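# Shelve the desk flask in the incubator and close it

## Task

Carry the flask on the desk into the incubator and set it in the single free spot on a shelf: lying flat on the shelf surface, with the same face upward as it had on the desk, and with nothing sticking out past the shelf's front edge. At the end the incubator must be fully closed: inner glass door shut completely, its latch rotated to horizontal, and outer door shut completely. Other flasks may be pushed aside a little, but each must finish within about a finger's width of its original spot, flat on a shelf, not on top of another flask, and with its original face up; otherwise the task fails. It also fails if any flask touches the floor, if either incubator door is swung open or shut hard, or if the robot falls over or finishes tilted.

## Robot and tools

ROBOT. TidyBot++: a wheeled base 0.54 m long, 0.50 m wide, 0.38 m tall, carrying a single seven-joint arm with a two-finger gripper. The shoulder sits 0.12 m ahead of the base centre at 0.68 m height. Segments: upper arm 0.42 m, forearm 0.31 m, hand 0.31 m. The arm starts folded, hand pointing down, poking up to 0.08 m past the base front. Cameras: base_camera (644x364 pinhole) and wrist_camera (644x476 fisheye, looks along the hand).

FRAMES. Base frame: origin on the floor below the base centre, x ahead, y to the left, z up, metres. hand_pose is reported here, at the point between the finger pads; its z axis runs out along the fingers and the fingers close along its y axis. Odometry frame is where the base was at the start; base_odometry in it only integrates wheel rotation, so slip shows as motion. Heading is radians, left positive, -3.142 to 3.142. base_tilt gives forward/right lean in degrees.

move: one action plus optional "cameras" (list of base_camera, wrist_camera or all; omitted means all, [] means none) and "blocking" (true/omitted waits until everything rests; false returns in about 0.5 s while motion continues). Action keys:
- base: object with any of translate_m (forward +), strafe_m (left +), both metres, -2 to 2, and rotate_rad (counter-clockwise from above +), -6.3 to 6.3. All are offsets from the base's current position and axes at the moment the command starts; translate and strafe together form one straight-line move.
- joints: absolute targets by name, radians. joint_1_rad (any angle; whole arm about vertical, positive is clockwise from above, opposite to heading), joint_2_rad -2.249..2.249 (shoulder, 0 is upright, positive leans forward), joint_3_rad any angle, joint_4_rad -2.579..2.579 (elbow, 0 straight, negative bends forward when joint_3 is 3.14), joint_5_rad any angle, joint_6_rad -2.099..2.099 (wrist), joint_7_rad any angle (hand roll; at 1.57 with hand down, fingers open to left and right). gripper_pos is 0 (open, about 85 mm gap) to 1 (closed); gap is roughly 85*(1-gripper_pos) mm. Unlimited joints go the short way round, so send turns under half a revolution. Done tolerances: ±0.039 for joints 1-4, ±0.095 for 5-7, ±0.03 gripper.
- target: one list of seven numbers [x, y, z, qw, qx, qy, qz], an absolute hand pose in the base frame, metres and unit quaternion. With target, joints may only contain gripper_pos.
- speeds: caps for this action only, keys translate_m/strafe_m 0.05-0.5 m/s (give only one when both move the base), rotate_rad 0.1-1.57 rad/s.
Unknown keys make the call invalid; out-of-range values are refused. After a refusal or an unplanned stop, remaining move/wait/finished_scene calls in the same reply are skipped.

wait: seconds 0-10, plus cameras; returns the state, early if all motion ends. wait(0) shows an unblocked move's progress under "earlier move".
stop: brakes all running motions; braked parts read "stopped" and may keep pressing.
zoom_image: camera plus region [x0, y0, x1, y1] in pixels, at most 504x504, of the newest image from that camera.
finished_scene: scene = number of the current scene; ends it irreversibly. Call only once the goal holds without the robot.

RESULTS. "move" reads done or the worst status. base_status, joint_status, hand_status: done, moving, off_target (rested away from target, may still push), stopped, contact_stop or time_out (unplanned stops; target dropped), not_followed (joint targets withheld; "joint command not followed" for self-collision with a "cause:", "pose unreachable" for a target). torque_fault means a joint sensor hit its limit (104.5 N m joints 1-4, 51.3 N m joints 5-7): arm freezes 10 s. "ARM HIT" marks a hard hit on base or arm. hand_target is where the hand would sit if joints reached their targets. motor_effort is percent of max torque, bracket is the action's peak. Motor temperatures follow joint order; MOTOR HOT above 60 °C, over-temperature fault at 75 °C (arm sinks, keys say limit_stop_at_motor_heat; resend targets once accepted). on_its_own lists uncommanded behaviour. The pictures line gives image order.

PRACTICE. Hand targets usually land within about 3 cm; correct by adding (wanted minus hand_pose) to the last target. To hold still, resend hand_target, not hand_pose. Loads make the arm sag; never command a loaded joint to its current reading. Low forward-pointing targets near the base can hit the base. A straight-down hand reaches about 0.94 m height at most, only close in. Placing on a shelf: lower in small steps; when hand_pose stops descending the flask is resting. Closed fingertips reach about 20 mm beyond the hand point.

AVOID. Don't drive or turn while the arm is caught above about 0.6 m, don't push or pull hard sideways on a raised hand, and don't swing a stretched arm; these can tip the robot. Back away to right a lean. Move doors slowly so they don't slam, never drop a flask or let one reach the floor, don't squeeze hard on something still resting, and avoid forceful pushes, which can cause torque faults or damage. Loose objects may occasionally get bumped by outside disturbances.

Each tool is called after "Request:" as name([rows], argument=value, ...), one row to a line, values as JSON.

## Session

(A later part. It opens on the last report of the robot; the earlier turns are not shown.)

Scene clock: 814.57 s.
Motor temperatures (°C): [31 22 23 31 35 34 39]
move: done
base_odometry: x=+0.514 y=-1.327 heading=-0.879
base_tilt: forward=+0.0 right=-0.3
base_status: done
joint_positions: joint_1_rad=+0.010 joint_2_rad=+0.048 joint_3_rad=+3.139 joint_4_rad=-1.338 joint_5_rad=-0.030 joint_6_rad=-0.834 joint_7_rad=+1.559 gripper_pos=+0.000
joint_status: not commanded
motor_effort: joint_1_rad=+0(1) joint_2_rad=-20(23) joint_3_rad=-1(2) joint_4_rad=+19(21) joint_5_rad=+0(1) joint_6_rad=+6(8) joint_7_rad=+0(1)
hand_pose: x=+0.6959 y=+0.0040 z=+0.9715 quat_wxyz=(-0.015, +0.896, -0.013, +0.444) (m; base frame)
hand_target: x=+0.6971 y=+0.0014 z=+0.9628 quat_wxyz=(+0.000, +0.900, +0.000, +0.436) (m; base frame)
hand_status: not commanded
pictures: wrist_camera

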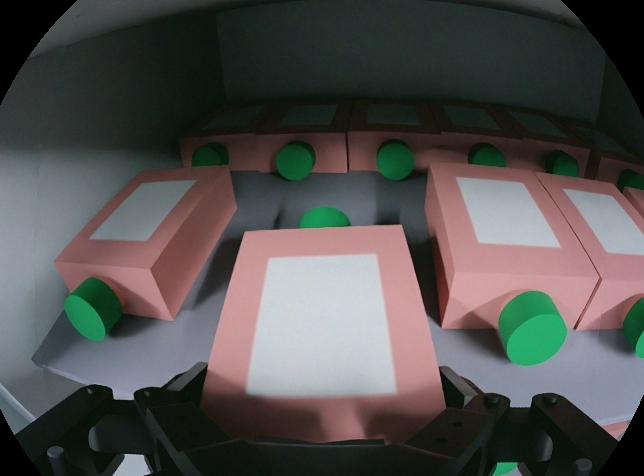

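Request:
move(base={"translate_m": 0.03}, speeds={"translate_m": 0.05}, cameras=["wrist_camera"])

Request:
move(base={"strafe_m": -0.008}, speeds={"strafe_m": 0.05}, cameras=["wrist_camera"])

Scene clock: 831.80 s.
Motor temperatures (°C): [31 22 23 31 35 34 39]
move: done
base_odometry: x=+0.533 y=-1.350 heading=-0.878
base_tilt: forward=+0.1 right=-0.3
base_status: done
joint_positions: joint_1_rad=+0.010 joint_2_rad=+0.042 joint_3_rad=+3.139 joint_4_rad=-1.343 joint_5_rad=-0.030 joint_6_rad=-0.838 joint_7_rad=+1.559 gripper_pos=+0.000
joint_status: not commanded
motor_effort: joint_1_rad=-1(2) joint_2_rad=-18(22) joint_3_rad=-1(2) joint_4_rad=+20(24) joint_5_rad=-1(1) joint_6_rad=+8(12) joint_7_rad=+1(2)
hand_pose: x=+0.6930 y=+0.0041 z=+0.9716 quat_wxyz=(-0.015, +0.896, -0.013, +0.443) (m; base frame)
hand_target: x=+0.6971 y=+0.0014 z=+0.9628 quat_wxyz=(+0.000, +0.900, +0.000, +0.436) (m; base frame)
hand_status: not commanded
pictures: wrist_camera

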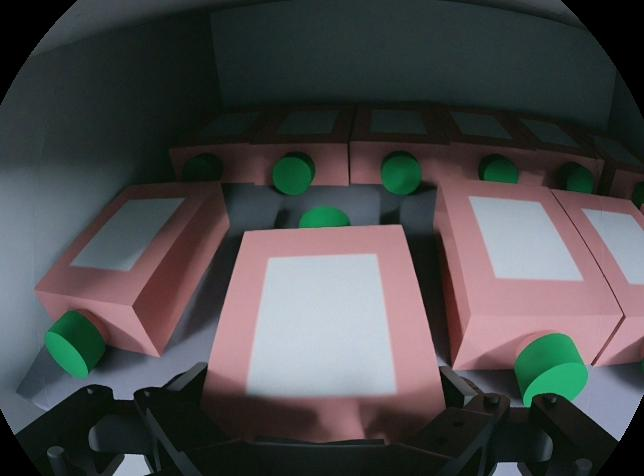

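Scene clock: 832.37 s.
Motor temperatures (°C): [31 22 23 31 35 34 39]
move: done
base_odometry: x=+0.527 y=-1.355 heading=-0.878
base_tilt: forward=+0.0 right=-0.3
base_status: done
joint_positions: joint_1_rad=+0.001 joint_2_rad=+0.042 joint_3_rad=+3.138 joint_4_rad=-1.343 joint_5_rad=-0.030 joint_6_rad=-0.838 joint_7_rad=+1.559 gripper_pos=+0.000
joint_status: not commanded
motor_effort: joint_1_rad=+0(4) joint_2_rad=-17(19) joint_3_rad=+0(3) joint_4_rad=+21(22) joint_5_rad=+0(1) joint_6_rad=+8(9) joint_7_rad=+0(1)
hand_pose: x=+0.6929 y=+0.0102 z=+0.9716 quat_wxyz=(-0.018, +0.896, -0.008, +0.443) (m; base frame)
hand_target: x=+0.6971 y=+0.0014 z=+0.9628 quat_wxyz=(+0.000, +0.900, +0.000, +0.436) (m; base frame)
hand_status: not commanded
pictures: wrist_camera

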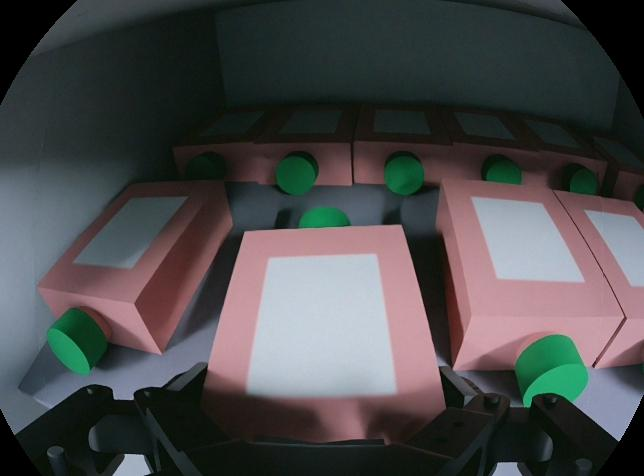

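Request:
move(base={"translate_m": -0.012}, speeds={"translate_m": 0.05}, cameras=[])

Request:
move(joints={"joint_2_rad": 0.06, "joint_4_rad": -1.30, "joint_6_rad": -0.87}, cameras=["wrist_camera"])

Scene clock: 847.43 s.
Motor temperatures (°C): [31 22 23 31 35 34 39]
move: done
base_odometry: x=+0.520 y=-1.346 heading=-0.878
base_tilt: forward=+0.1 right=-0.3
base_status: done
joint_positions: joint_1_rad=+0.001 joint_2_rad=+0.048 joint_3_rad=+3.138 joint_4_rad=-1.337 joint_5_rad=-0.030 joint_6_rad=-0.837 joint_7_rad=+1.559 gripper_pos=+0.000
joint_status: not commanded
motor_effort: joint_1_rad=-1(1) joint_2_rad=-20(22) joint_3_rad=-1(1) joint_4_rad=+19(21) joint_5_rad=-1(1) joint_6_rad=+6(8) joint_7_rad=+0(1)
hand_pose: x=+0.6957 y=+0.0102 z=+0.9713 quat_wxyz=(-0.018, +0.896, -0.008, +0.443) (m; base frame)
hand_target: x=+0.6971 y=+0.0014 z=+0.9628 quat_wxyz=(+0.000, +0.900, +0.000, +0.436) (m; base frame)
hand_status: not commanded
pictures: none
No camera images: "cameras" was empty.

Scene clock: 848.13 s.
Motor temperatures (°C): [31 22 23 31 35 34 39]
move: done
base_odometry: x=+0.520 y=-1.346 heading=-0.878
base_tilt: forward=+0.0 right=-0.3
base_status: not commanded
joint_positions: joint_1_rad=+0.001 joint_2_rad=+0.057 joint_3_rad=+3.138 joint_4_rad=-1.319 joint_5_rad=-0.030 joint_6_rad=-0.848 joint_7_rad=+1.559 gripper_pos=+0.000
joint_status: all done
motor_effort: joint_1_rad=-1(1) joint_2_rad=-23(24) joint_3_rad=-1(2) joint_4_rad=+21(22) joint_5_rad=+0(1) joint_6_rad=+8(8) joint_7_rad=+0(1)
hand_pose: x=+0.6986 y=+0.0103 z=+0.9733 quat_wxyz=(-0.018, +0.897, -0.008, +0.442) (m; base frame)
hand_target: x=+0.6977 y=+0.0014 z=+0.9769 quat_wxyz=(+0.000, +0.898, +0.000, +0.440) (m; base frame)
hand_status: not commanded
pictures: wrist_camera

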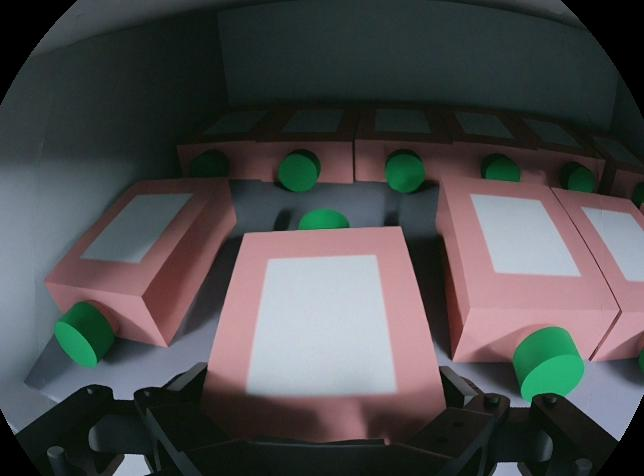

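Request:
move(joints={"joint_2_rad": 0.055, "joint_4_rad": -1.26, "joint_6_rad": -0.86}, cameras=["wrist_camera"])

Scene clock: 855.57 s.
Motor temperatures (°C): [31 22 23 31 35 34 39]
move: off_target
base_odometry: x=+0.520 y=-1.346 heading=-0.878
base_tilt: forward=+0.0 right=-0.3
base_status: not commanded
joint_positions: joint_1_rad=+0.001 joint_2_rad=+0.059 joint_3_rad=+3.138 joint_4_rad=-1.300 joint_5_rad=-0.030 joint_6_rad=-0.854 joint_7_rad=+1.559 gripper_pos=+0.000
joint_status: joint_4_rad off_target (ended at -1.300, target -1.260); the others done
motor_effort: joint_1_rad=-1(1) joint_2_rad=-23(25) joint_3_rad=-1(1) joint_4_rad=+25(30) joint_5_rad=+0(0) joint_6_rad=+11(15) joint_7_rad=+1(1)
hand_pose: x=+0.7002 y=+0.0103 z=+0.9818 quat_wxyz=(-0.018, +0.894, -0.007, +0.448) (m; base frame)
hand_target: x=+0.7024 y=+0.0014 z=+1.0046 quat_wxyz=(+0.000, +0.885, +0.000, +0.465) (m; base frame)
hand_status: not commanded
pictures: wrist_camera

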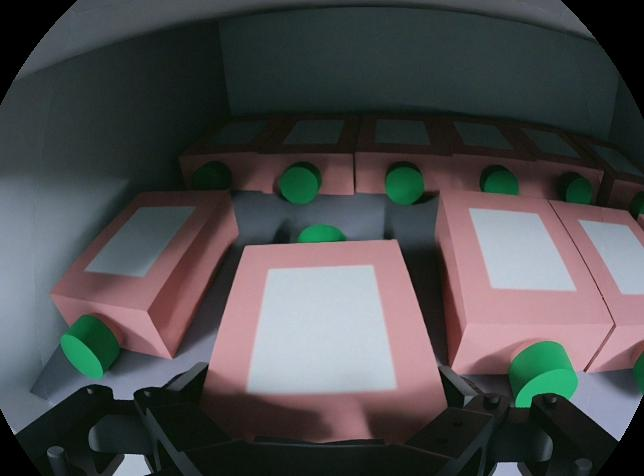

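Request:
move(joints={"joint_4_rad": -1.29}, cameras=["wrist_camera"])

Scene clock: 889.73 s.
Motor temperatures (°C): [31 22 23 32 35 34 39]
move: done
base_odometry: x=+0.520 y=-1.346 heading=-0.878
base_tilt: forward=+0.0 right=-0.3
base_status: not commanded
joint_positions: joint_1_rad=+0.001 joint_2_rad=+0.059 joint_3_rad=+3.138 joint_4_rad=-1.301 joint_5_rad=-0.030 joint_6_rad=-0.854 joint_7_rad=+1.559 gripper_pos=+0.000
joint_status: all done
motor_effort: joint_1_rad=+0(1) joint_2_rad=-24(24) joint_3_rad=+0(1) joint_4_rad=+22(26) joint_5_rad=+0(1) joint_6_rad=+8(11) joint_7_rad=+1(1)
hand_pose: x=+0.7001 y=+0.0103 z=+0.9815 quat_wxyz=(-0.018, +0.894, -0.007, +0.448) (m; base frame)
hand_target: x=+0.6993 y=+0.0014 z=+0.9879 quat_wxyz=(+0.000, +0.892, +0.000, +0.451) (m; base frame)
hand_status: not commanded
pictures: wrist_camera

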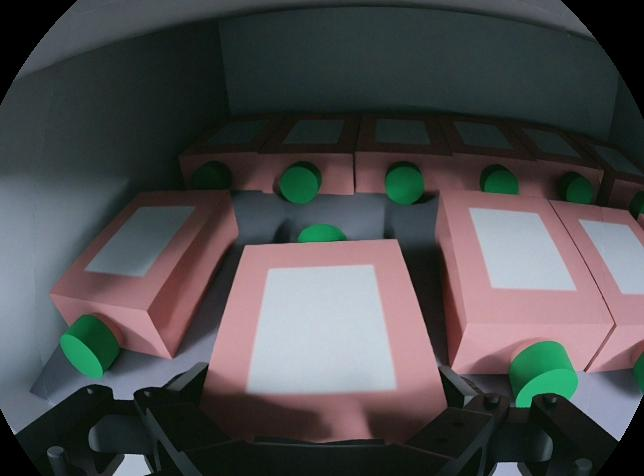

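Request:
move(base={"translate_m": -0.012}, speeds={"translate_m": 0.05}, cameras=["wrist_camera"])

Scene clock: 895.70 s.
Motor temperatures (°C): [31 22 23 32 35 34 39]
move: done
base_odometry: x=+0.512 y=-1.337 heading=-0.878
base_tilt: forward=+0.0 right=-0.3
base_status: done
joint_positions: joint_1_rad=+0.001 joint_2_rad=+0.058 joint_3_rad=+3.138 joint_4_rad=-1.301 joint_5_rad=-0.030 joint_6_rad=-0.854 joint_7_rad=+1.559 gripper_pos=+0.000
joint_status: not commanded
motor_effort: joint_1_rad=+0(1) joint_2_rad=-23(27) joint_3_rad=-1(2) joint_4_rad=+21(22) joint_5_rad=+0(1) joint_6_rad=+8(8) joint_7_rad=+1(1)
hand_pose: x=+0.7000 y=+0.0103 z=+0.9818 quat_wxyz=(-0.018, +0.894, -0.007, +0.448) (m; base frame)
hand_target: x=+0.6993 y=+0.0014 z=+0.9879 quat_wxyz=(+0.000, +0.892, +0.000, +0.451) (m; base frame)
hand_status: not commanded
pictures: wrist_camera

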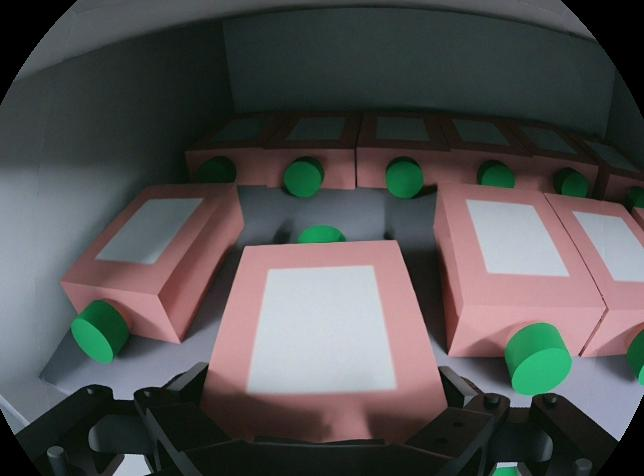

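Request:
move(base={"translate_m": 0.012}, speeds={"translate_m": 0.05}, cameras=[])

Request:
move(joints={"joint_5_rad": 0.05, "gripper_pos": 0}, cameras=["wrist_camera"])

Scene clock: 907.37 s.
Motor temperatures (°C): [31 22 23 32 35 34 39]
move: done
base_odometry: x=+0.520 y=-1.346 heading=-0.878
base_tilt: forward=+0.1 right=-0.4
base_status: done
joint_positions: joint_1_rad=+0.001 joint_2_rad=+0.059 joint_3_rad=+3.138 joint_4_rad=-1.301 joint_5_rad=-0.030 joint_6_rad=-0.854 joint_7_rad=+1.559 gripper_pos=+0.000
joint_status: not commanded
motor_effort: joint_1_rad=+0(1) joint_2_rad=-23(24) joint_3_rad=+0(1) joint_4_rad=+21(24) joint_5_rad=+0(0) joint_6_rad=+8(9) joint_7_rad=+1(1)
hand_pose: x=+0.7004 y=+0.0103 z=+0.9810 quat_wxyz=(-0.018, +0.894, -0.007, +0.447) (m; base frame)
hand_target: x=+0.6993 y=+0.0014 z=+0.9879 quat_wxyz=(+0.000, +0.892, +0.000, +0.451) (m; base frame)
hand_status: not commanded
pictures: none
No camera images: "cameras" was empty.

Scene clock: 907.87 s.
Motor temperatures (°C): [31 22 23 31 35 34 39]
move: done
base_odometry: x=+0.520 y=-1.346 heading=-0.878
base_tilt: forward=+0.1 right=-0.3
base_status: not commanded
joint_positions: joint_1_rad=-0.002 joint_2_rad=+0.059 joint_3_rad=+3.138 joint_4_rad=-1.301 joint_5_rad=+0.004 joint_6_rad=-0.854 joint_7_rad=+1.559 gripper_pos=+0.000
joint_status: all done
motor_effort: joint_1_rad=+1(2) joint_2_rad=-23(24) joint_3_rad=+1(1) joint_4_rad=+23(24) joint_5_rad=+1(1) joint_6_rad=+9(10) joint_7_rad=+1(1)
hand_pose: x=+0.7004 y=+0.0038 z=+0.9808 quat_wxyz=(-0.002, +0.894, -0.002, +0.447) (m; base frame)
hand_target: x=+0.6992 y=-0.0104 z=+0.9881 quat_wxyz=(+0.024, +0.892, +0.006, +0.451) (m; base frame)
hand_status: not commanded
pictures: wrist_camera

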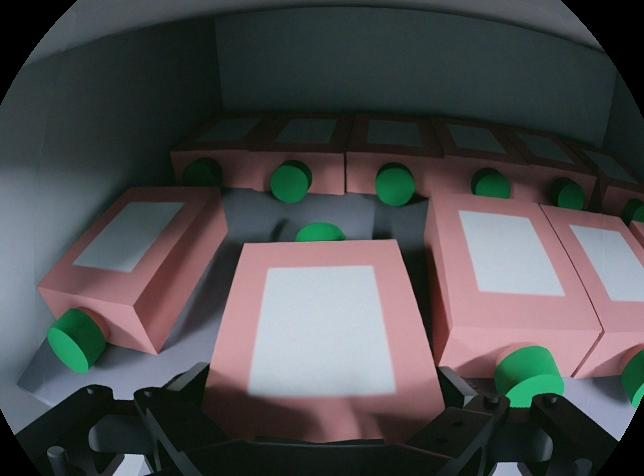

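Request:
move(base={"translate_m": -0.012}, speeds={"translate_m": 0.05}, cameras=["wrist_camera"])

Scene clock: 913.67 s.
Motor temperatures (°C): [31 22 23 31 35 34 39]
move: done
base_odometry: x=+0.512 y=-1.337 heading=-0.878
base_tilt: forward=+0.0 right=-0.3
base_status: done
joint_positions: joint_1_rad=-0.002 joint_2_rad=+0.058 joint_3_rad=+3.138 joint_4_rad=-1.301 joint_5_rad=+0.004 joint_6_rad=-0.854 joint_7_rad=+1.559 gripper_pos=+0.000
joint_status: not commanded
motor_effort: joint_1_rad=+0(2) joint_2_rad=-23(27) joint_3_rad=-2(2) joint_4_rad=+21(22) joint_5_rad=+1(1) joint_6_rad=+7(8) joint_7_rad=+1(1)
hand_pose: x=+0.7000 y=+0.0038 z=+0.9817 quat_wxyz=(-0.002, +0.894, -0.002, +0.448) (m; base frame)
hand_target: x=+0.6992 y=-0.0104 z=+0.9881 quat_wxyz=(+0.024, +0.892, +0.006, +0.451) (m; base frame)
hand_status: not commanded
pictures: wrist_camera

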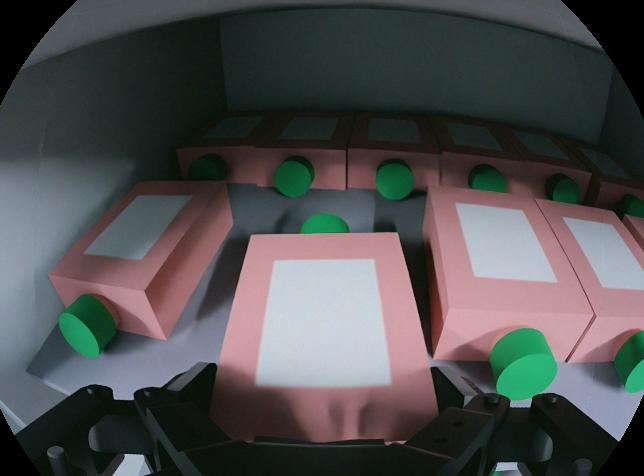

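Request:
move(base={"translate_m": -0.015}, speeds={"translate_m": 0.05}, cameras=["wrist_camera"])

Scene clock: 918.03 s.
Motor temperatures (°C): [31 22 23 31 35 34 39]
move: done
base_odometry: x=+0.502 y=-1.325 heading=-0.878
base_tilt: forward=+0.0 right=-0.3
base_status: done
joint_positions: joint_1_rad=-0.002 joint_2_rad=+0.058 joint_3_rad=+3.138 joint_4_rad=-1.301 joint_5_rad=+0.004 joint_6_rad=-0.854 joint_7_rad=+1.559 gripper_pos=+0.000
joint_status: not commanded
motor_effort: joint_1_rad=-1(1) joint_2_rad=-23(27) joint_3_rad=-1(2) joint_4_rad=+21(22) joint_5_rad=+0(1) joint_6_rad=+7(8) joint_7_rad=+0(1)
hand_pose: x=+0.7000 y=+0.0038 z=+0.9818 quat_wxyz=(-0.002, +0.894, -0.002, +0.448) (m; base frame)
hand_target: x=+0.6992 y=-0.0104 z=+0.9881 quat_wxyz=(+0.024, +0.892, +0.006, +0.451) (m; base frame)
hand_status: not commanded
pictures: wrist_camera

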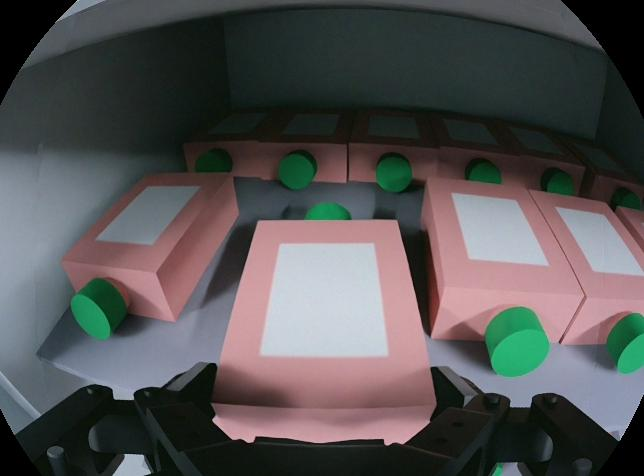

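Request:
move(base={"translate_m": -0.04}, speeds={"translate_m": 0.05}, cameras=["wrist_camera"])

Scene clock: 922.67 s.
Motor temperatures (°C): [31 22 23 31 35 34 39]
move: done
base_odometry: x=+0.477 y=-1.294 heading=-0.878
base_tilt: forward=+0.1 right=-0.2
base_status: done
joint_positions: joint_1_rad=-0.002 joint_2_rad=+0.059 joint_3_rad=+3.138 joint_4_rad=-1.301 joint_5_rad=+0.004 joint_6_rad=-0.854 joint_7_rad=+1.559 gripper_pos=+0.000
joint_status: not commanded
motor_effort: joint_1_rad=+0(2) joint_2_rad=-22(26) joint_3_rad=-1(2) joint_4_rad=+21(21) joint_5_rad=+0(1) joint_6_rad=+7(8) joint_7_rad=+0(1)
hand_pose: x=+0.7002 y=+0.0038 z=+0.9814 quat_wxyz=(-0.002, +0.894, -0.002, +0.448) (m; base frame)
hand_target: x=+0.6992 y=-0.0104 z=+0.9881 quat_wxyz=(+0.024, +0.892, +0.006, +0.451) (m; base frame)
hand_status: not commanded
pictures: wrist_camera

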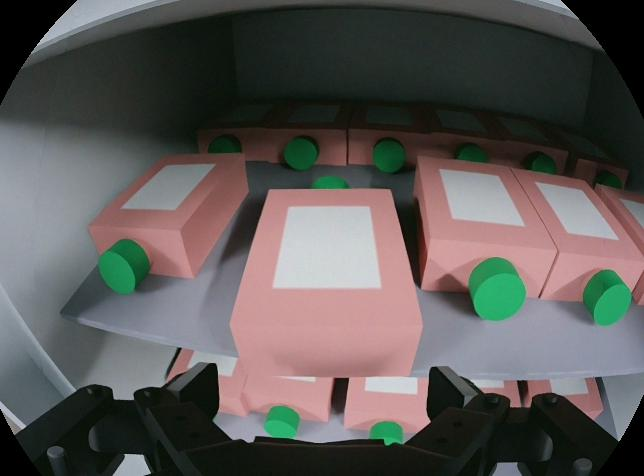

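Request:
move(base={"translate_m": -0.12}, speeds={"translate_m": 0.1}, cameras=[])

Request:
move(joints={"joint_1_rad": 0, "joint_2_rad": -0.062, "joint_3_rad": 3.14, "joint_4_rad": -1.712, "joint_5_rad": 0.02, "joint_6_rad": -0.21, "joint_7_rad": 1.57, "gripper_pos": 1}, cameras=["wrist_camera"])

Scene clock: 950.17 s.
Motor temperatures (°C): [31 22 23 31 35 34 39]
move: done
base_odometry: x=+0.400 y=-1.202 heading=-0.878
base_tilt: forward=+0.1 right=-0.3
base_status: done
joint_positions: joint_1_rad=-0.002 joint_2_rad=+0.059 joint_3_rad=+3.138 joint_4_rad=-1.301 joint_5_rad=+0.004 joint_6_rad=-0.854 joint_7_rad=+1.559 gripper_pos=+0.000
joint_status: not commanded
motor_effort: joint_1_rad=-1(2) joint_2_rad=-22(26) joint_3_rad=-1(2) joint_4_rad=+21(22) joint_5_rad=+0(1) joint_6_rad=+8(8) joint_7_rad=+1(1)
hand_pose: x=+0.7004 y=+0.0038 z=+0.9811 quat_wxyz=(-0.002, +0.894, -0.002, +0.448) (m; base frame)
hand_target: x=+0.6992 y=-0.0104 z=+0.9881 quat_wxyz=(+0.024, +0.892, +0.006, +0.451) (m; base frame)
hand_status: not commanded
pictures: none
No camera images: "cameras" was empty.

Scene clock: 952.10 s.
Motor temperatures (°C): [31 22 23 31 35 34 39]
move: done
base_odometry: x=+0.400 y=-1.202 heading=-0.878
base_tilt: forward=+0.0 right=-0.3
base_status: not commanded
joint_positions: joint_1_rad=-0.002 joint_2_rad=-0.039 joint_3_rad=+3.138 joint_4_rad=-1.700 joint_5_rad=+0.004 joint_6_rad=-0.262 joint_7_rad=+1.559 gripper_pos=+0.999
joint_status: all done
motor_effort: joint_1_rad=+0(2) joint_2_rad=-20(24) joint_3_rad=-1(2) joint_4_rad=+22(23) joint_5_rad=+0(1) joint_6_rad=+9(9) joint_7_rad=+0(1)
hand_pose: x=+0.7076 y=+0.0046 z=+0.9667 quat_wxyz=(-0.003, +0.820, -0.001, +0.572) (m; base frame)
hand_target: x=+0.7047 y=+0.0010 z=+0.9881 quat_wxyz=(+0.007, +0.802, +0.007, +0.598) (m; base frame)
hand_status: not commanded
pictures: wrist_camera

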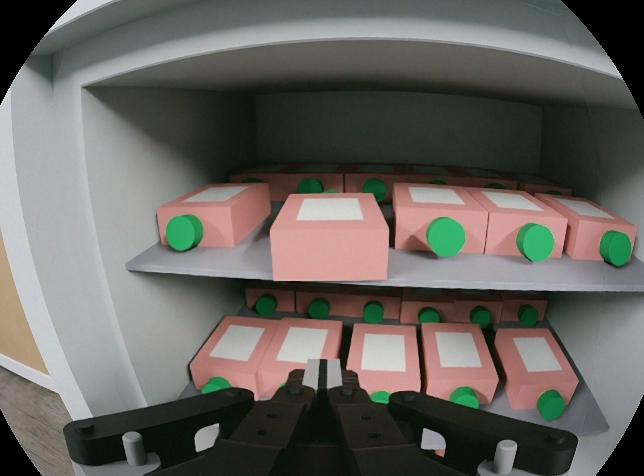

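Request:
move(joints={"joint_2_rad": -0.09}, base={"strafe_m": -0.006}, cameras=["wrist_camera"])

Scene clock: 961.20 s.
Motor temperatures (°C): [31 22 23 31 35 34 39]
move: done
base_odometry: x=+0.395 y=-1.206 heading=-0.878
base_tilt: forward=+0.1 right=-0.2
base_status: done
joint_positions: joint_1_rad=-0.001 joint_2_rad=-0.073 joint_3_rad=+3.138 joint_4_rad=-1.702 joint_5_rad=+0.004 joint_6_rad=-0.258 joint_7_rad=+1.559 gripper_pos=+0.999
joint_status: all done
motor_effort: joint_1_rad=-1(4) joint_2_rad=-19(23) joint_3_rad=-1(5) joint_4_rad=+22(23) joint_5_rad=+0(1) joint_6_rad=+9(9) joint_7_rad=+0(1)
hand_pose: x=+0.6980 y=+0.0039 z=+0.9863 quat_wxyz=(-0.003, +0.810, -0.001, +0.587) (m; base frame)
hand_target: x=+0.6958 y=+0.0010 z=+1.0044 quat_wxyz=(+0.007, +0.793, +0.007, +0.609) (m; base frame)
hand_status: not commanded
pictures: wrist_camera

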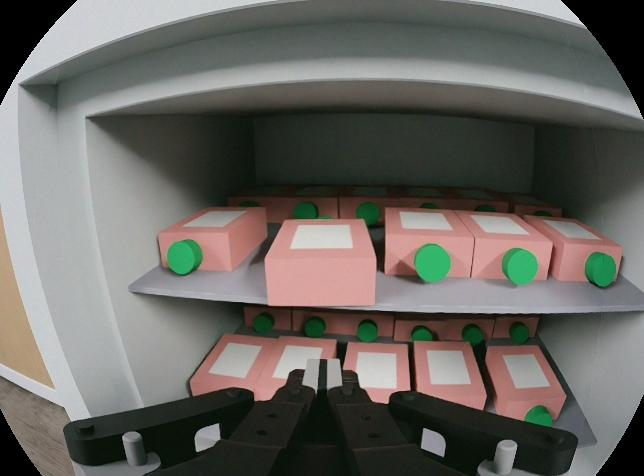

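Request:
move(base={"translate_m": 0.125}, speeds={"translate_m": 0.07}, cameras=["wrist_camera"])

Scene clock: 972.13 s.
Motor temperatures (°C): [31 22 23 31 35 34 39]
move: done
base_odometry: x=+0.475 y=-1.302 heading=-0.878
base_tilt: forward=+0.0 right=-0.3
base_status: done
joint_positions: joint_1_rad=-0.001 joint_2_rad=-0.078 joint_3_rad=+3.138 joint_4_rad=-1.702 joint_5_rad=+0.004 joint_6_rad=-0.257 joint_7_rad=+1.559 gripper_pos=+0.999
joint_status: not commanded
motor_effort: joint_1_rad=+0(1) joint_2_rad=-18(22) joint_3_rad=+0(1) joint_4_rad=+22(23) joint_5_rad=+0(1) joint_6_rad=+9(9) joint_7_rad=+1(1)
hand_pose: x=+0.6963 y=+0.0039 z=+0.9894 quat_wxyz=(-0.003, +0.808, -0.001, +0.589) (m; base frame)
hand_target: x=+0.6958 y=+0.0010 z=+1.0044 quat_wxyz=(+0.007, +0.793, +0.007, +0.609) (m; base frame)
hand_status: not commanded
pictures: wrist_camera

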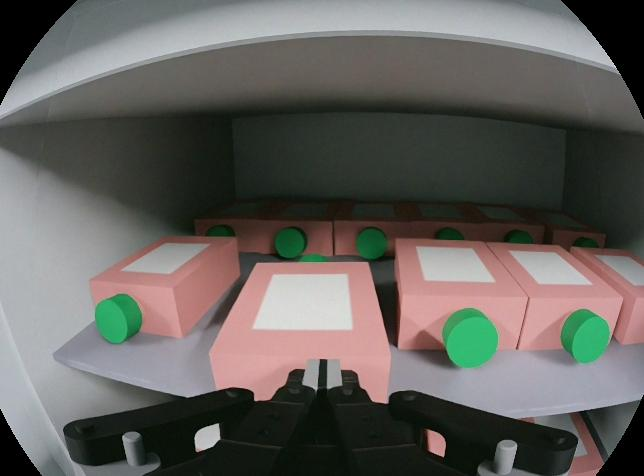

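Request:
move(joints={"joint_2_rad": -0.064}, base={"strafe_m": 0.012}, cameras=["wrist_camera"])

Scene clock: 979.87 s.
Motor temperatures (°C): [31 22 23 31 35 34 39]
move: done
base_odometry: x=+0.484 y=-1.295 heading=-0.878
base_tilt: forward=+0.0 right=-0.4
base_status: done
joint_positions: joint_1_rad=-0.002 joint_2_rad=-0.068 joint_3_rad=+3.137 joint_4_rad=-1.703 joint_5_rad=+0.004 joint_6_rad=-0.257 joint_7_rad=+1.559 gripper_pos=+0.999
joint_status: all done
motor_effort: joint_1_rad=-1(3) joint_2_rad=-19(20) joint_3_rad=+0(3) joint_4_rad=+23(23) joint_5_rad=+0(1) joint_6_rad=+9(9) joint_7_rad=+0(1)
hand_pose: x=+0.6993 y=+0.0048 z=+0.9834 quat_wxyz=(-0.004, +0.811, -0.001, +0.585) (m; base frame)
hand_target: x=+0.7040 y=+0.0010 z=+0.9893 quat_wxyz=(+0.007, +0.801, +0.007, +0.599) (m; base frame)
hand_status: not commanded
pictures: wrist_camera

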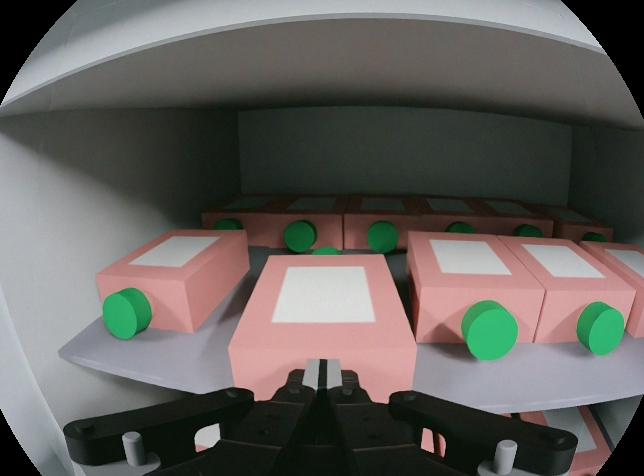

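Request:
move(base={"translate_m": 0.05}, speeds={"translate_m": 0.05}, cameras=["wrist_camera"])

Scene clock: 988.50 s.
Motor temperatures (°C): [31 22 23 31 35 34 39]
move: done
base_odometry: x=+0.516 y=-1.333 heading=-0.878
base_tilt: forward=+0.1 right=-0.4
base_status: done
joint_positions: joint_1_rad=-0.002 joint_2_rad=-0.066 joint_3_rad=+3.137 joint_4_rad=-1.703 joint_5_rad=+0.004 joint_6_rad=-0.256 joint_7_rad=+1.559 gripper_pos=+0.999
joint_status: not commanded
motor_effort: joint_1_rad=+0(1) joint_2_rad=-19(22) joint_3_rad=-1(2) joint_4_rad=+22(23) joint_5_rad=+0(1) joint_6_rad=+9(9) joint_7_rad=+0(1)
hand_pose: x=+0.7001 y=+0.0048 z=+0.9821 quat_wxyz=(-0.004, +0.812, -0.001, +0.584) (m; base frame)
hand_target: x=+0.7040 y=+0.0010 z=+0.9893 quat_wxyz=(+0.007, +0.801, +0.007, +0.599) (m; base frame)
hand_status: not commanded
pictures: wrist_camera

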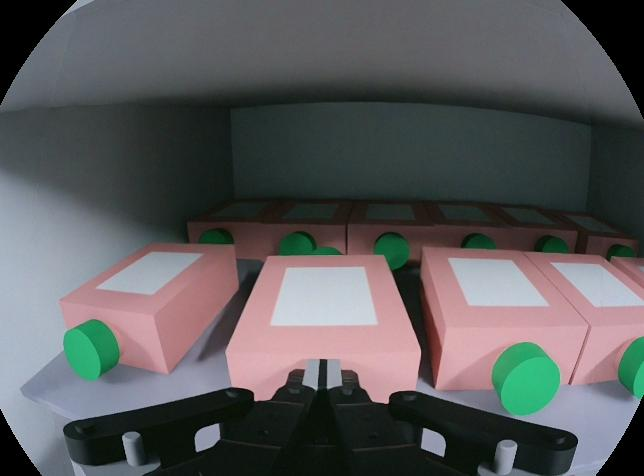

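Request:
move(base={"translate_m": -0.12}, speeds={"translate_m": 0.1}, cameras=["wrist_camera"])

Request:
zoom_image(camera="wrist_camera", region=[120, 180, 520, 380])

Scene clock: 1001.83 s.
Motor temperatures (°C): [31 22 23 31 35 34 39]
move: done
base_odometry: x=+0.440 y=-1.241 heading=-0.878
base_tilt: forward=+0.0 right=-0.3
base_status: done
joint_positions: joint_1_rad=-0.002 joint_2_rad=-0.062 joint_3_rad=+3.137 joint_4_rad=-1.704 joint_5_rad=+0.004 joint_6_rad=-0.256 joint_7_rad=+1.559 gripper_pos=+0.999
joint_status: not commanded
motor_effort: joint_1_rad=+0(1) joint_2_rad=-19(22) joint_3_rad=+0(2) joint_4_rad=+21(23) joint_5_rad=+0(1) joint_6_rad=+9(9) joint_7_rad=+0(1)
hand_pose: x=+0.7013 y=+0.0048 z=+0.9797 quat_wxyz=(-0.004, +0.813, -0.001, +0.583) (m; base frame)
hand_target: x=+0.7040 y=+0.0010 z=+0.9893 quat_wxyz=(+0.007, +0.801, +0.007, +0.599) (m; base frame)
hand_status: not commanded
pictures: wrist_camera

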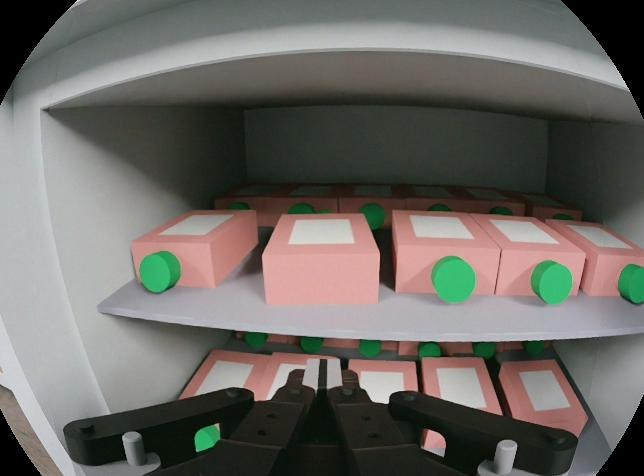

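Scaled by 1.260.

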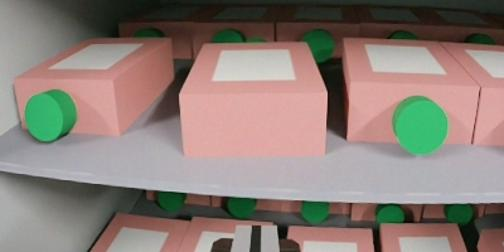

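Request:
move(base={"translate_m": -0.35}, speeds={"translate_m": 0.2})

Scene clock: 1008.60 s.
Motor temperatures (°C): [31 22 23 31 35 34 39]
move: done
base_odometry: x=+0.216 y=-0.971 heading=-0.878
base_tilt: forward=+0.0 right=-0.3
base_status: done
joint_positions: joint_1_rad=-0.002 joint_2_rad=-0.061 joint_3_rad=+3.137 joint_4_rad=-1.704 joint_5_rad=+0.004 joint_6_rad=-0.255 joint_7_rad=+1.559 gripper_pos=+0.999
joint_status: not commanded
motor_effort: joint_1_rad=+0(1) joint_2_rad=-19(23) joint_3_rad=-1(2) joint_4_rad=+22(23) joint_5_rad=+0(1) joint_6_rad=+9(9) joint_7_rad=+0(1)
hand_pose: x=+0.7015 y=+0.0048 z=+0.9792 quat_wxyz=(-0.004, +0.813, -0.001, +0.583) (m; base frame)
hand_target: x=+0.7040 y=+0.0010 z=+0.9893 quat_wxyz=(+0.007, +0.801, +0.007, +0.599) (m; base frame)
hand_status: not commanded
pictures: base_camera, wrist_camera

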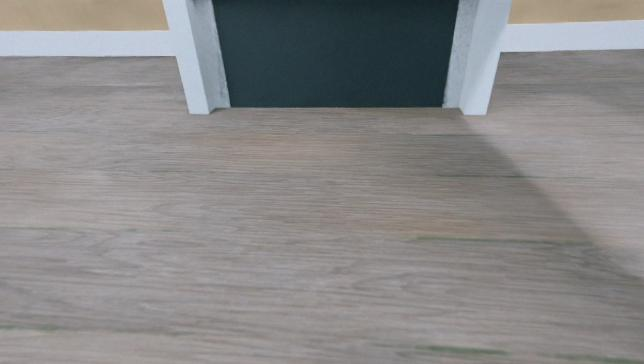

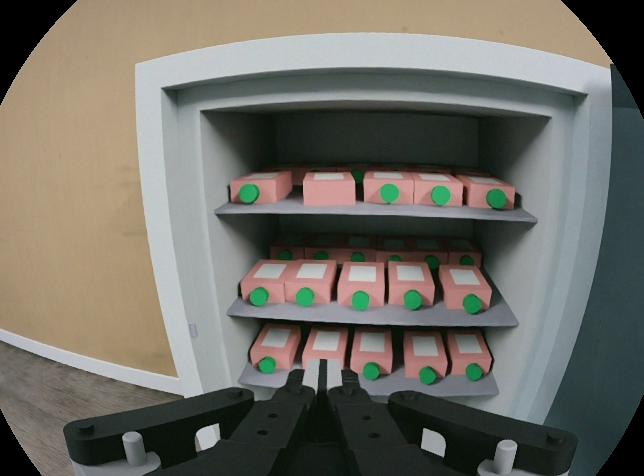

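Request:
move(base={"translate_m": -0.3}, speeds={"translate_m": 0.3}, joints={"joint_1_rad": 0.45})

Scene clock: 1014.97 s.
Motor temperatures (°C): [31 22 23 31 35 34 39]
move: done
base_odometry: x=+0.025 y=-0.740 heading=-0.878
base_tilt: forward=+0.1 right=-0.3
base_status: done
joint_positions: joint_1_rad=+0.441 joint_2_rad=-0.060 joint_3_rad=+3.138 joint_4_rad=-1.705 joint_5_rad=+0.004 joint_6_rad=-0.254 joint_7_rad=+1.559 gripper_pos=+0.999
joint_status: all done
motor_effort: joint_1_rad=-1(3) joint_2_rad=-19(23) joint_3_rad=-1(3) joint_4_rad=+22(23) joint_5_rad=+0(1) joint_6_rad=+8(9) joint_7_rad=+1(1)
hand_pose: x=+0.6473 y=-0.2461 z=+0.9787 quat_wxyz=(+0.125, +0.793, -0.180, +0.569) (m; base frame)
hand_target: x=+0.6462 y=-0.2536 z=+0.9893 quat_wxyz=(+0.140, +0.782, -0.172, +0.582) (m; base frame)
hand_status: not commanded
pictures: base_camera, wrist_camera

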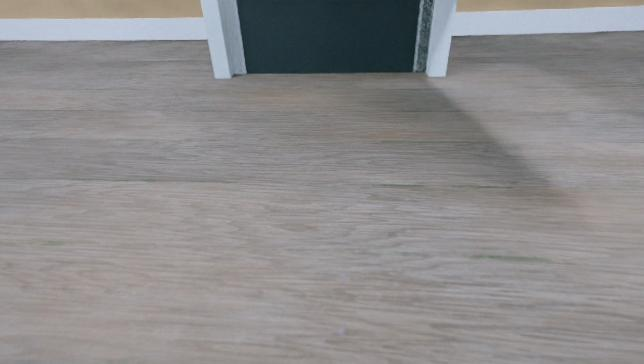

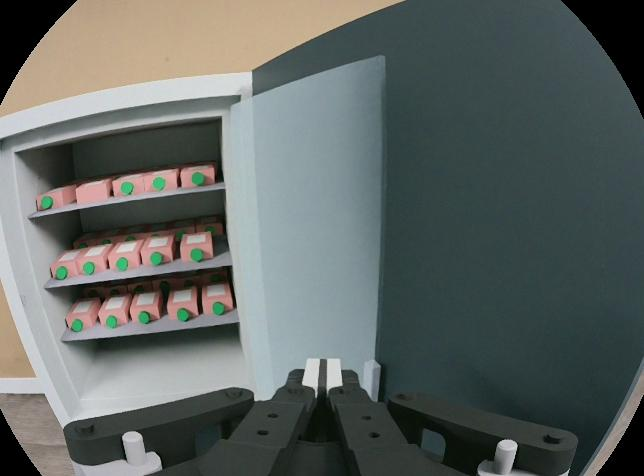

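Request:
zoom_image(camera="wrist_camera", region=[230, 200, 480, 430])

Scaled by 2.016.

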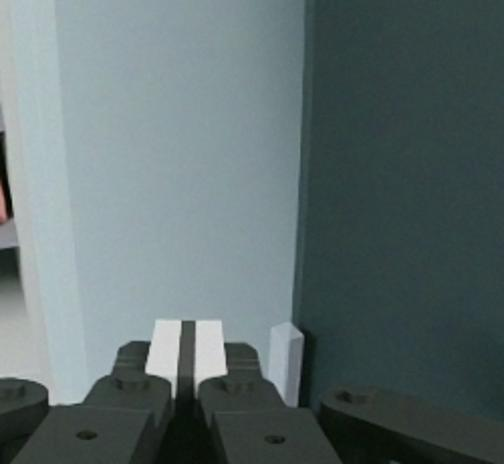

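Request:
move(joints={"joint_6_rad": -0.75}, cameras=["wrist_camera"])

Request:
zoom_image(camera="wrist_camera", region=[300, 150, 460, 310])

Scene clock: 1026.30 s.
Motor temperatures (°C): [31 22 23 31 35 34 39]
move: done
base_odometry: x=+0.025 y=-0.740 heading=-0.878
base_tilt: forward=+0.1 right=-0.3
base_status: not commanded
joint_positions: joint_1_rad=+0.441 joint_2_rad=-0.060 joint_3_rad=+3.138 joint_4_rad=-1.711 joint_5_rad=+0.004 joint_6_rad=-0.711 joint_7_rad=+1.559 gripper_pos=+0.999
joint_status: all done
motor_effort: joint_1_rad=+0(1) joint_2_rad=-18(20) joint_3_rad=-1(1) joint_4_rad=+21(23) joint_5_rad=+1(1) joint_6_rad=+7(9) joint_7_rad=+0(1)
hand_pose: x=+0.5784 y=-0.2144 z=+0.8557 quat_wxyz=(+0.082, +0.902, -0.205, +0.372) (m; base frame)
hand_target: x=+0.5658 y=-0.2182 z=+0.8484 quat_wxyz=(+0.089, +0.909, -0.203, +0.352) (m; base frame)
hand_status: not commanded
pictures: wrist_camera

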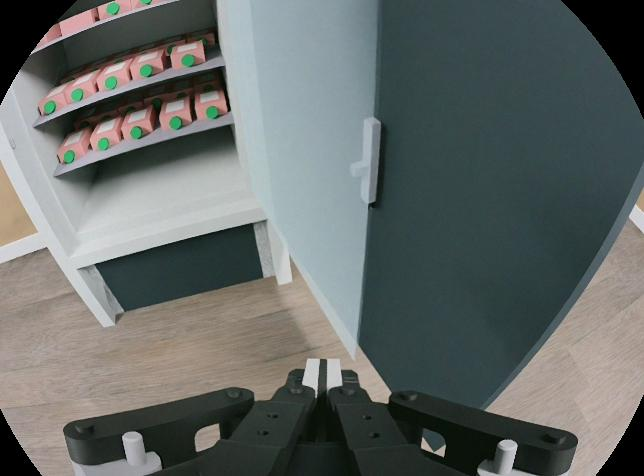

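Scaled by 3.150.

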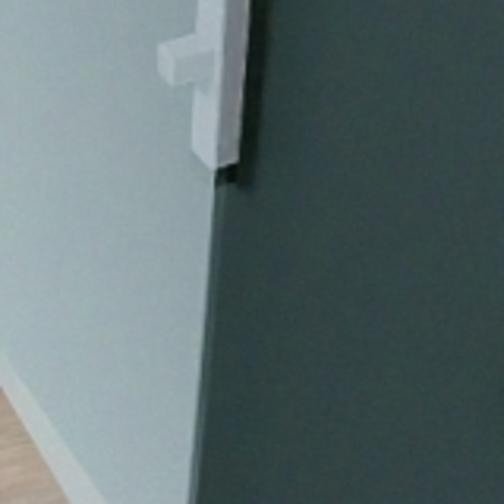

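Request:
move(base={"strafe_m": -0.5}, speeds={"strafe_m": 0.3}, joints={"joint_1_rad": 0.0, "joint_6_rad": -0.5}, cameras=["wrist_camera"])

Request:
zoom_image(camera="wrist_camera", region=[200, 100, 450, 350])

Scene clock: 1071.47 s.
Motor temperatures (°C): [31 22 23 31 35 34 39]
move: done
base_odometry: x=-0.360 y=-1.060 heading=-0.878
base_tilt: forward=+0.1 right=-0.3
base_status: done
joint_positions: joint_1_rad=-0.017 joint_2_rad=-0.061 joint_3_rad=+3.123 joint_4_rad=-1.711 joint_5_rad=+0.001 joint_6_rad=-0.549 joint_7_rad=+1.559 gripper_pos=+0.999
joint_status: all done
motor_effort: joint_1_rad=+1(8) joint_2_rad=-18(20) joint_3_rad=+1(10) joint_4_rad=+22(23) joint_5_rad=+2(5) joint_6_rad=+8(9) joint_7_rad=+0(1)
hand_pose: x=+0.6581 y=+0.0204 z=+0.8940 quat_wxyz=(-0.010, +0.891, +0.011, +0.454) (m; base frame)
hand_target: x=+0.6664 y=-0.0007 z=+0.9076 quat_wxyz=(+0.008, +0.879, +0.006, +0.477) (m; base frame)
hand_status: not commanded
pictures: wrist_camera

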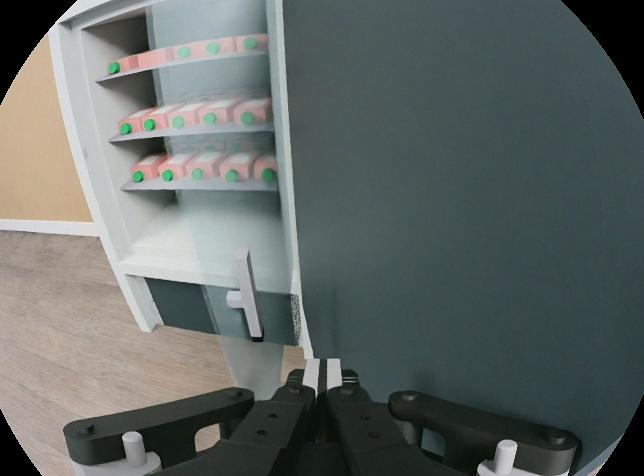

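Scaled by 2.016.

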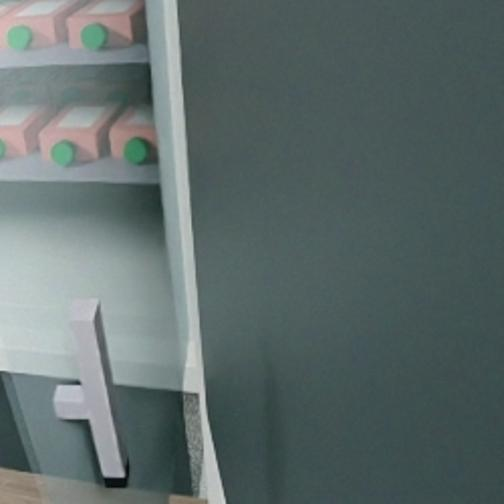

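Request:
move(base={"translate_m": -0.15}, joints={"joint_1_rad": 0.0, "joint_3_rad": 3.14, "joint_6_rad": -0.21}, speeds={"translate_m": 0.2}, cameras=[])

Request:
move(base={"rotate_rad": 0.5}, speeds={"rotate_rad": 0.4}, cameras=[])

Request:
move(base={"strafe_m": -0.36, "translate_m": -0.025}, speeds={"strafe_m": 0.2})

Scene clock: 1169.20 s.
Motor temperatures (°C): [31 21 23 31 35 34 39]
move: done
base_odometry: x=-0.456 y=-0.944 heading=-0.878
base_tilt: forward=+0.0 right=-0.4
base_status: done
joint_positions: joint_1_rad=-0.013 joint_2_rad=-0.063 joint_3_rad=+3.125 joint_4_rad=-1.709 joint_5_rad=+0.001 joint_6_rad=-0.248 joint_7_rad=+1.559 gripper_pos=+0.999
joint_status: all done
motor_effort: joint_1_rad=+0(2) joint_2_rad=-19(24) joint_3_rad=-1(1) joint_4_rad=+22(23) joint_5_rad=+1(1) joint_6_rad=+9(10) joint_7_rad=+0(1)
hand_pose: x=+0.7008 y=+0.0186 z=+0.9792 quat_wxyz=(-0.011, +0.812, +0.008, +0.584) (m; base frame)
hand_target: x=+0.7040 y=+0.0010 z=+0.9893 quat_wxyz=(+0.007, +0.801, +0.007, +0.599) (m; base frame)
hand_status: not commanded
pictures: none
No camera images: "cameras" was empty.

Scene clock: 1171.03 s.
Motor temperatures (°C): [31 21 23 31 35 34 39]
move: done
base_odometry: x=-0.456 y=-0.944 heading=-0.378
base_tilt: forward=+0.1 right=-0.3
base_status: done
joint_positions: joint_1_rad=-0.004 joint_2_rad=-0.063 joint_3_rad=+3.133 joint_4_rad=-1.709 joint_5_rad=+0.001 joint_6_rad=-0.248 joint_7_rad=+1.559 gripper_pos=+0.999
joint_status: not commanded
motor_effort: joint_1_rad=+0(3) joint_2_rad=-19(20) joint_3_rad=+0(3) joint_4_rad=+22(22) joint_5_rad=+0(1) joint_6_rad=+9(9) joint_7_rad=+0(1)
hand_pose: x=+0.7011 y=+0.0089 z=+0.9792 quat_wxyz=(-0.006, +0.812, +0.001, +0.584) (m; base frame)
hand_target: x=+0.7040 y=+0.0010 z=+0.9893 quat_wxyz=(+0.007, +0.801, +0.007, +0.599) (m; base frame)
hand_status: not commanded
pictures: none
No camera images: "cameras" was empty.

Scene clock: 1173.57 s.
Motor temperatures (°C): [31 21 23 31 35 34 39]
move: done
base_odometry: x=-0.612 y=-1.270 heading=-0.377
base_tilt: forward=+0.1 right=-0.3
base_status: done
joint_positions: joint_1_rad=-0.003 joint_2_rad=-0.063 joint_3_rad=+3.135 joint_4_rad=-1.709 joint_5_rad=+0.001 joint_6_rad=-0.248 joint_7_rad=+1.559 gripper_pos=+0.999
joint_status: not commanded
motor_effort: joint_1_rad=+0(3) joint_2_rad=-19(20) joint_3_rad=-1(3) joint_4_rad=+22(23) joint_5_rad=+0(1) joint_6_rad=+9(9) joint_7_rad=+0(1)
hand_pose: x=+0.7011 y=+0.0074 z=+0.9792 quat_wxyz=(-0.006, +0.812, +0.000, +0.584) (m; base frame)
hand_target: x=+0.7040 y=+0.0010 z=+0.9893 quat_wxyz=(+0.007, +0.801, +0.007, +0.599) (m; base frame)
hand_status: not commanded
pictures: base_camera, wrist_camera

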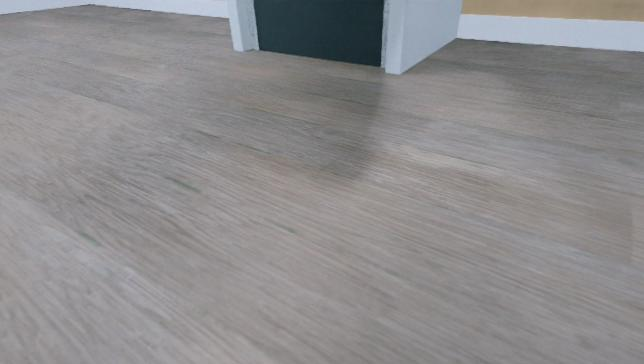

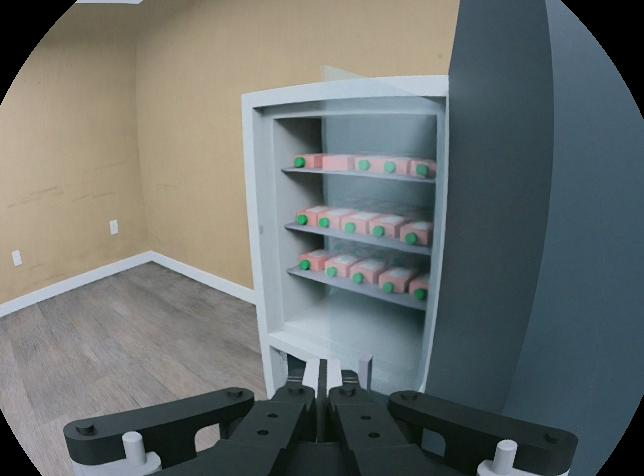

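Request:
move(base={"strafe_m": -0.1}, speeds={"strafe_m": 0.2}, cameras=["wrist_camera"])

Request:
move(base={"translate_m": 0.15}, speeds={"translate_m": 0.1}, cameras=["wrist_camera"])

Scene clock: 1186.63 s.
Motor temperatures (°C): [31 21 23 31 35 34 39]
move: done
base_odometry: x=-0.649 y=-1.362 heading=-0.377
base_tilt: forward=+0.0 right=-0.3
base_status: done
joint_positions: joint_1_rad=-0.077 joint_2_rad=-0.067 joint_3_rad=+3.058 joint_4_rad=-1.712 joint_5_rad=+0.001 joint_6_rad=-0.248 joint_7_rad=+1.559 gripper_pos=+0.999
joint_status: not commanded
motor_effort: joint_1_rad=+14(15) joint_2_rad=-15(20) joint_3_rad=+15(17) joint_4_rad=+23(24) joint_5_rad=+3(4) joint_6_rad=+11(11) joint_7_rad=+0(1)
hand_pose: x=+0.6907 y=+0.0956 z=+0.9798 quat_wxyz=(-0.047, +0.809, +0.062, +0.583) (m; base frame)
hand_target: x=+0.7040 y=+0.0010 z=+0.9893 quat_wxyz=(+0.007, +0.801, +0.007, +0.599) (m; base frame)
hand_status: not commanded
pictures: wrist_camera

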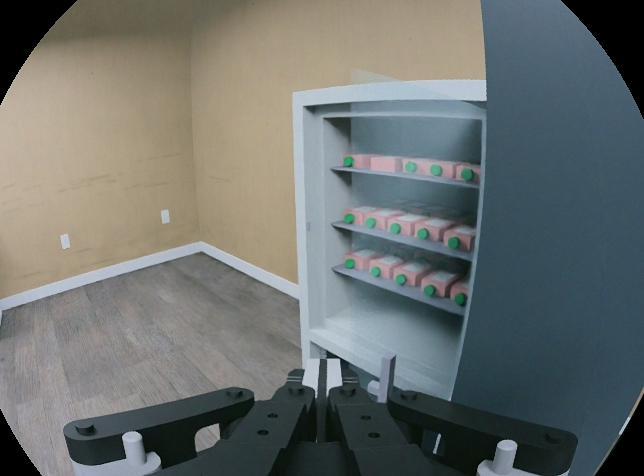

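Scene clock: 1188.70 s.
Motor temperatures (°C): [31 21 23 31 35 34 39]
move: done
base_odometry: x=-0.510 y=-1.417 heading=-0.377
base_tilt: forward=+0.0 right=-0.3
base_status: done
joint_positions: joint_1_rad=-0.096 joint_2_rad=-0.203 joint_3_rad=+3.015 joint_4_rad=-1.799 joint_5_rad=+0.002 joint_6_rad=-0.223 joint_7_rad=+1.559 gripper_pos=+0.999
joint_status: not commanded
motor_effort: joint_1_rad=+18(22) joint_2_rad=+9(18) joint_3_rad=+23(27) joint_4_rad=+36(40) joint_5_rad=+1(6) joint_6_rad=+15(21) joint_7_rad=-1(3)
hand_pose: x=+0.6344 y=+0.1251 z=+1.0079 quat_wxyz=(-0.060, +0.785, +0.091, +0.610) (m; base frame)
hand_target: x=+0.7040 y=+0.0010 z=+0.9893 quat_wxyz=(+0.007, +0.801, +0.007, +0.599) (m; base frame)
hand_status: not commanded
pictures: wrist_camera

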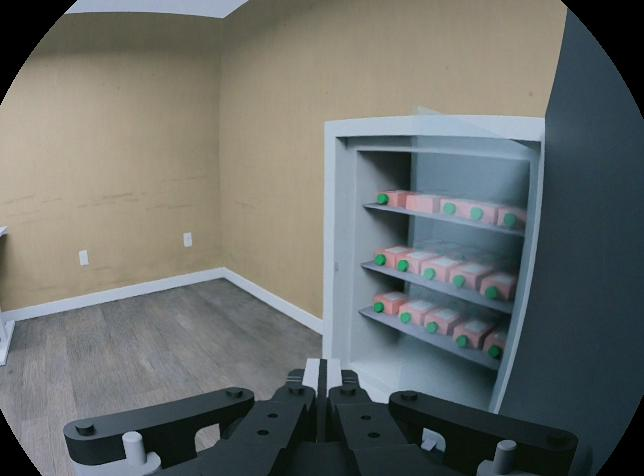

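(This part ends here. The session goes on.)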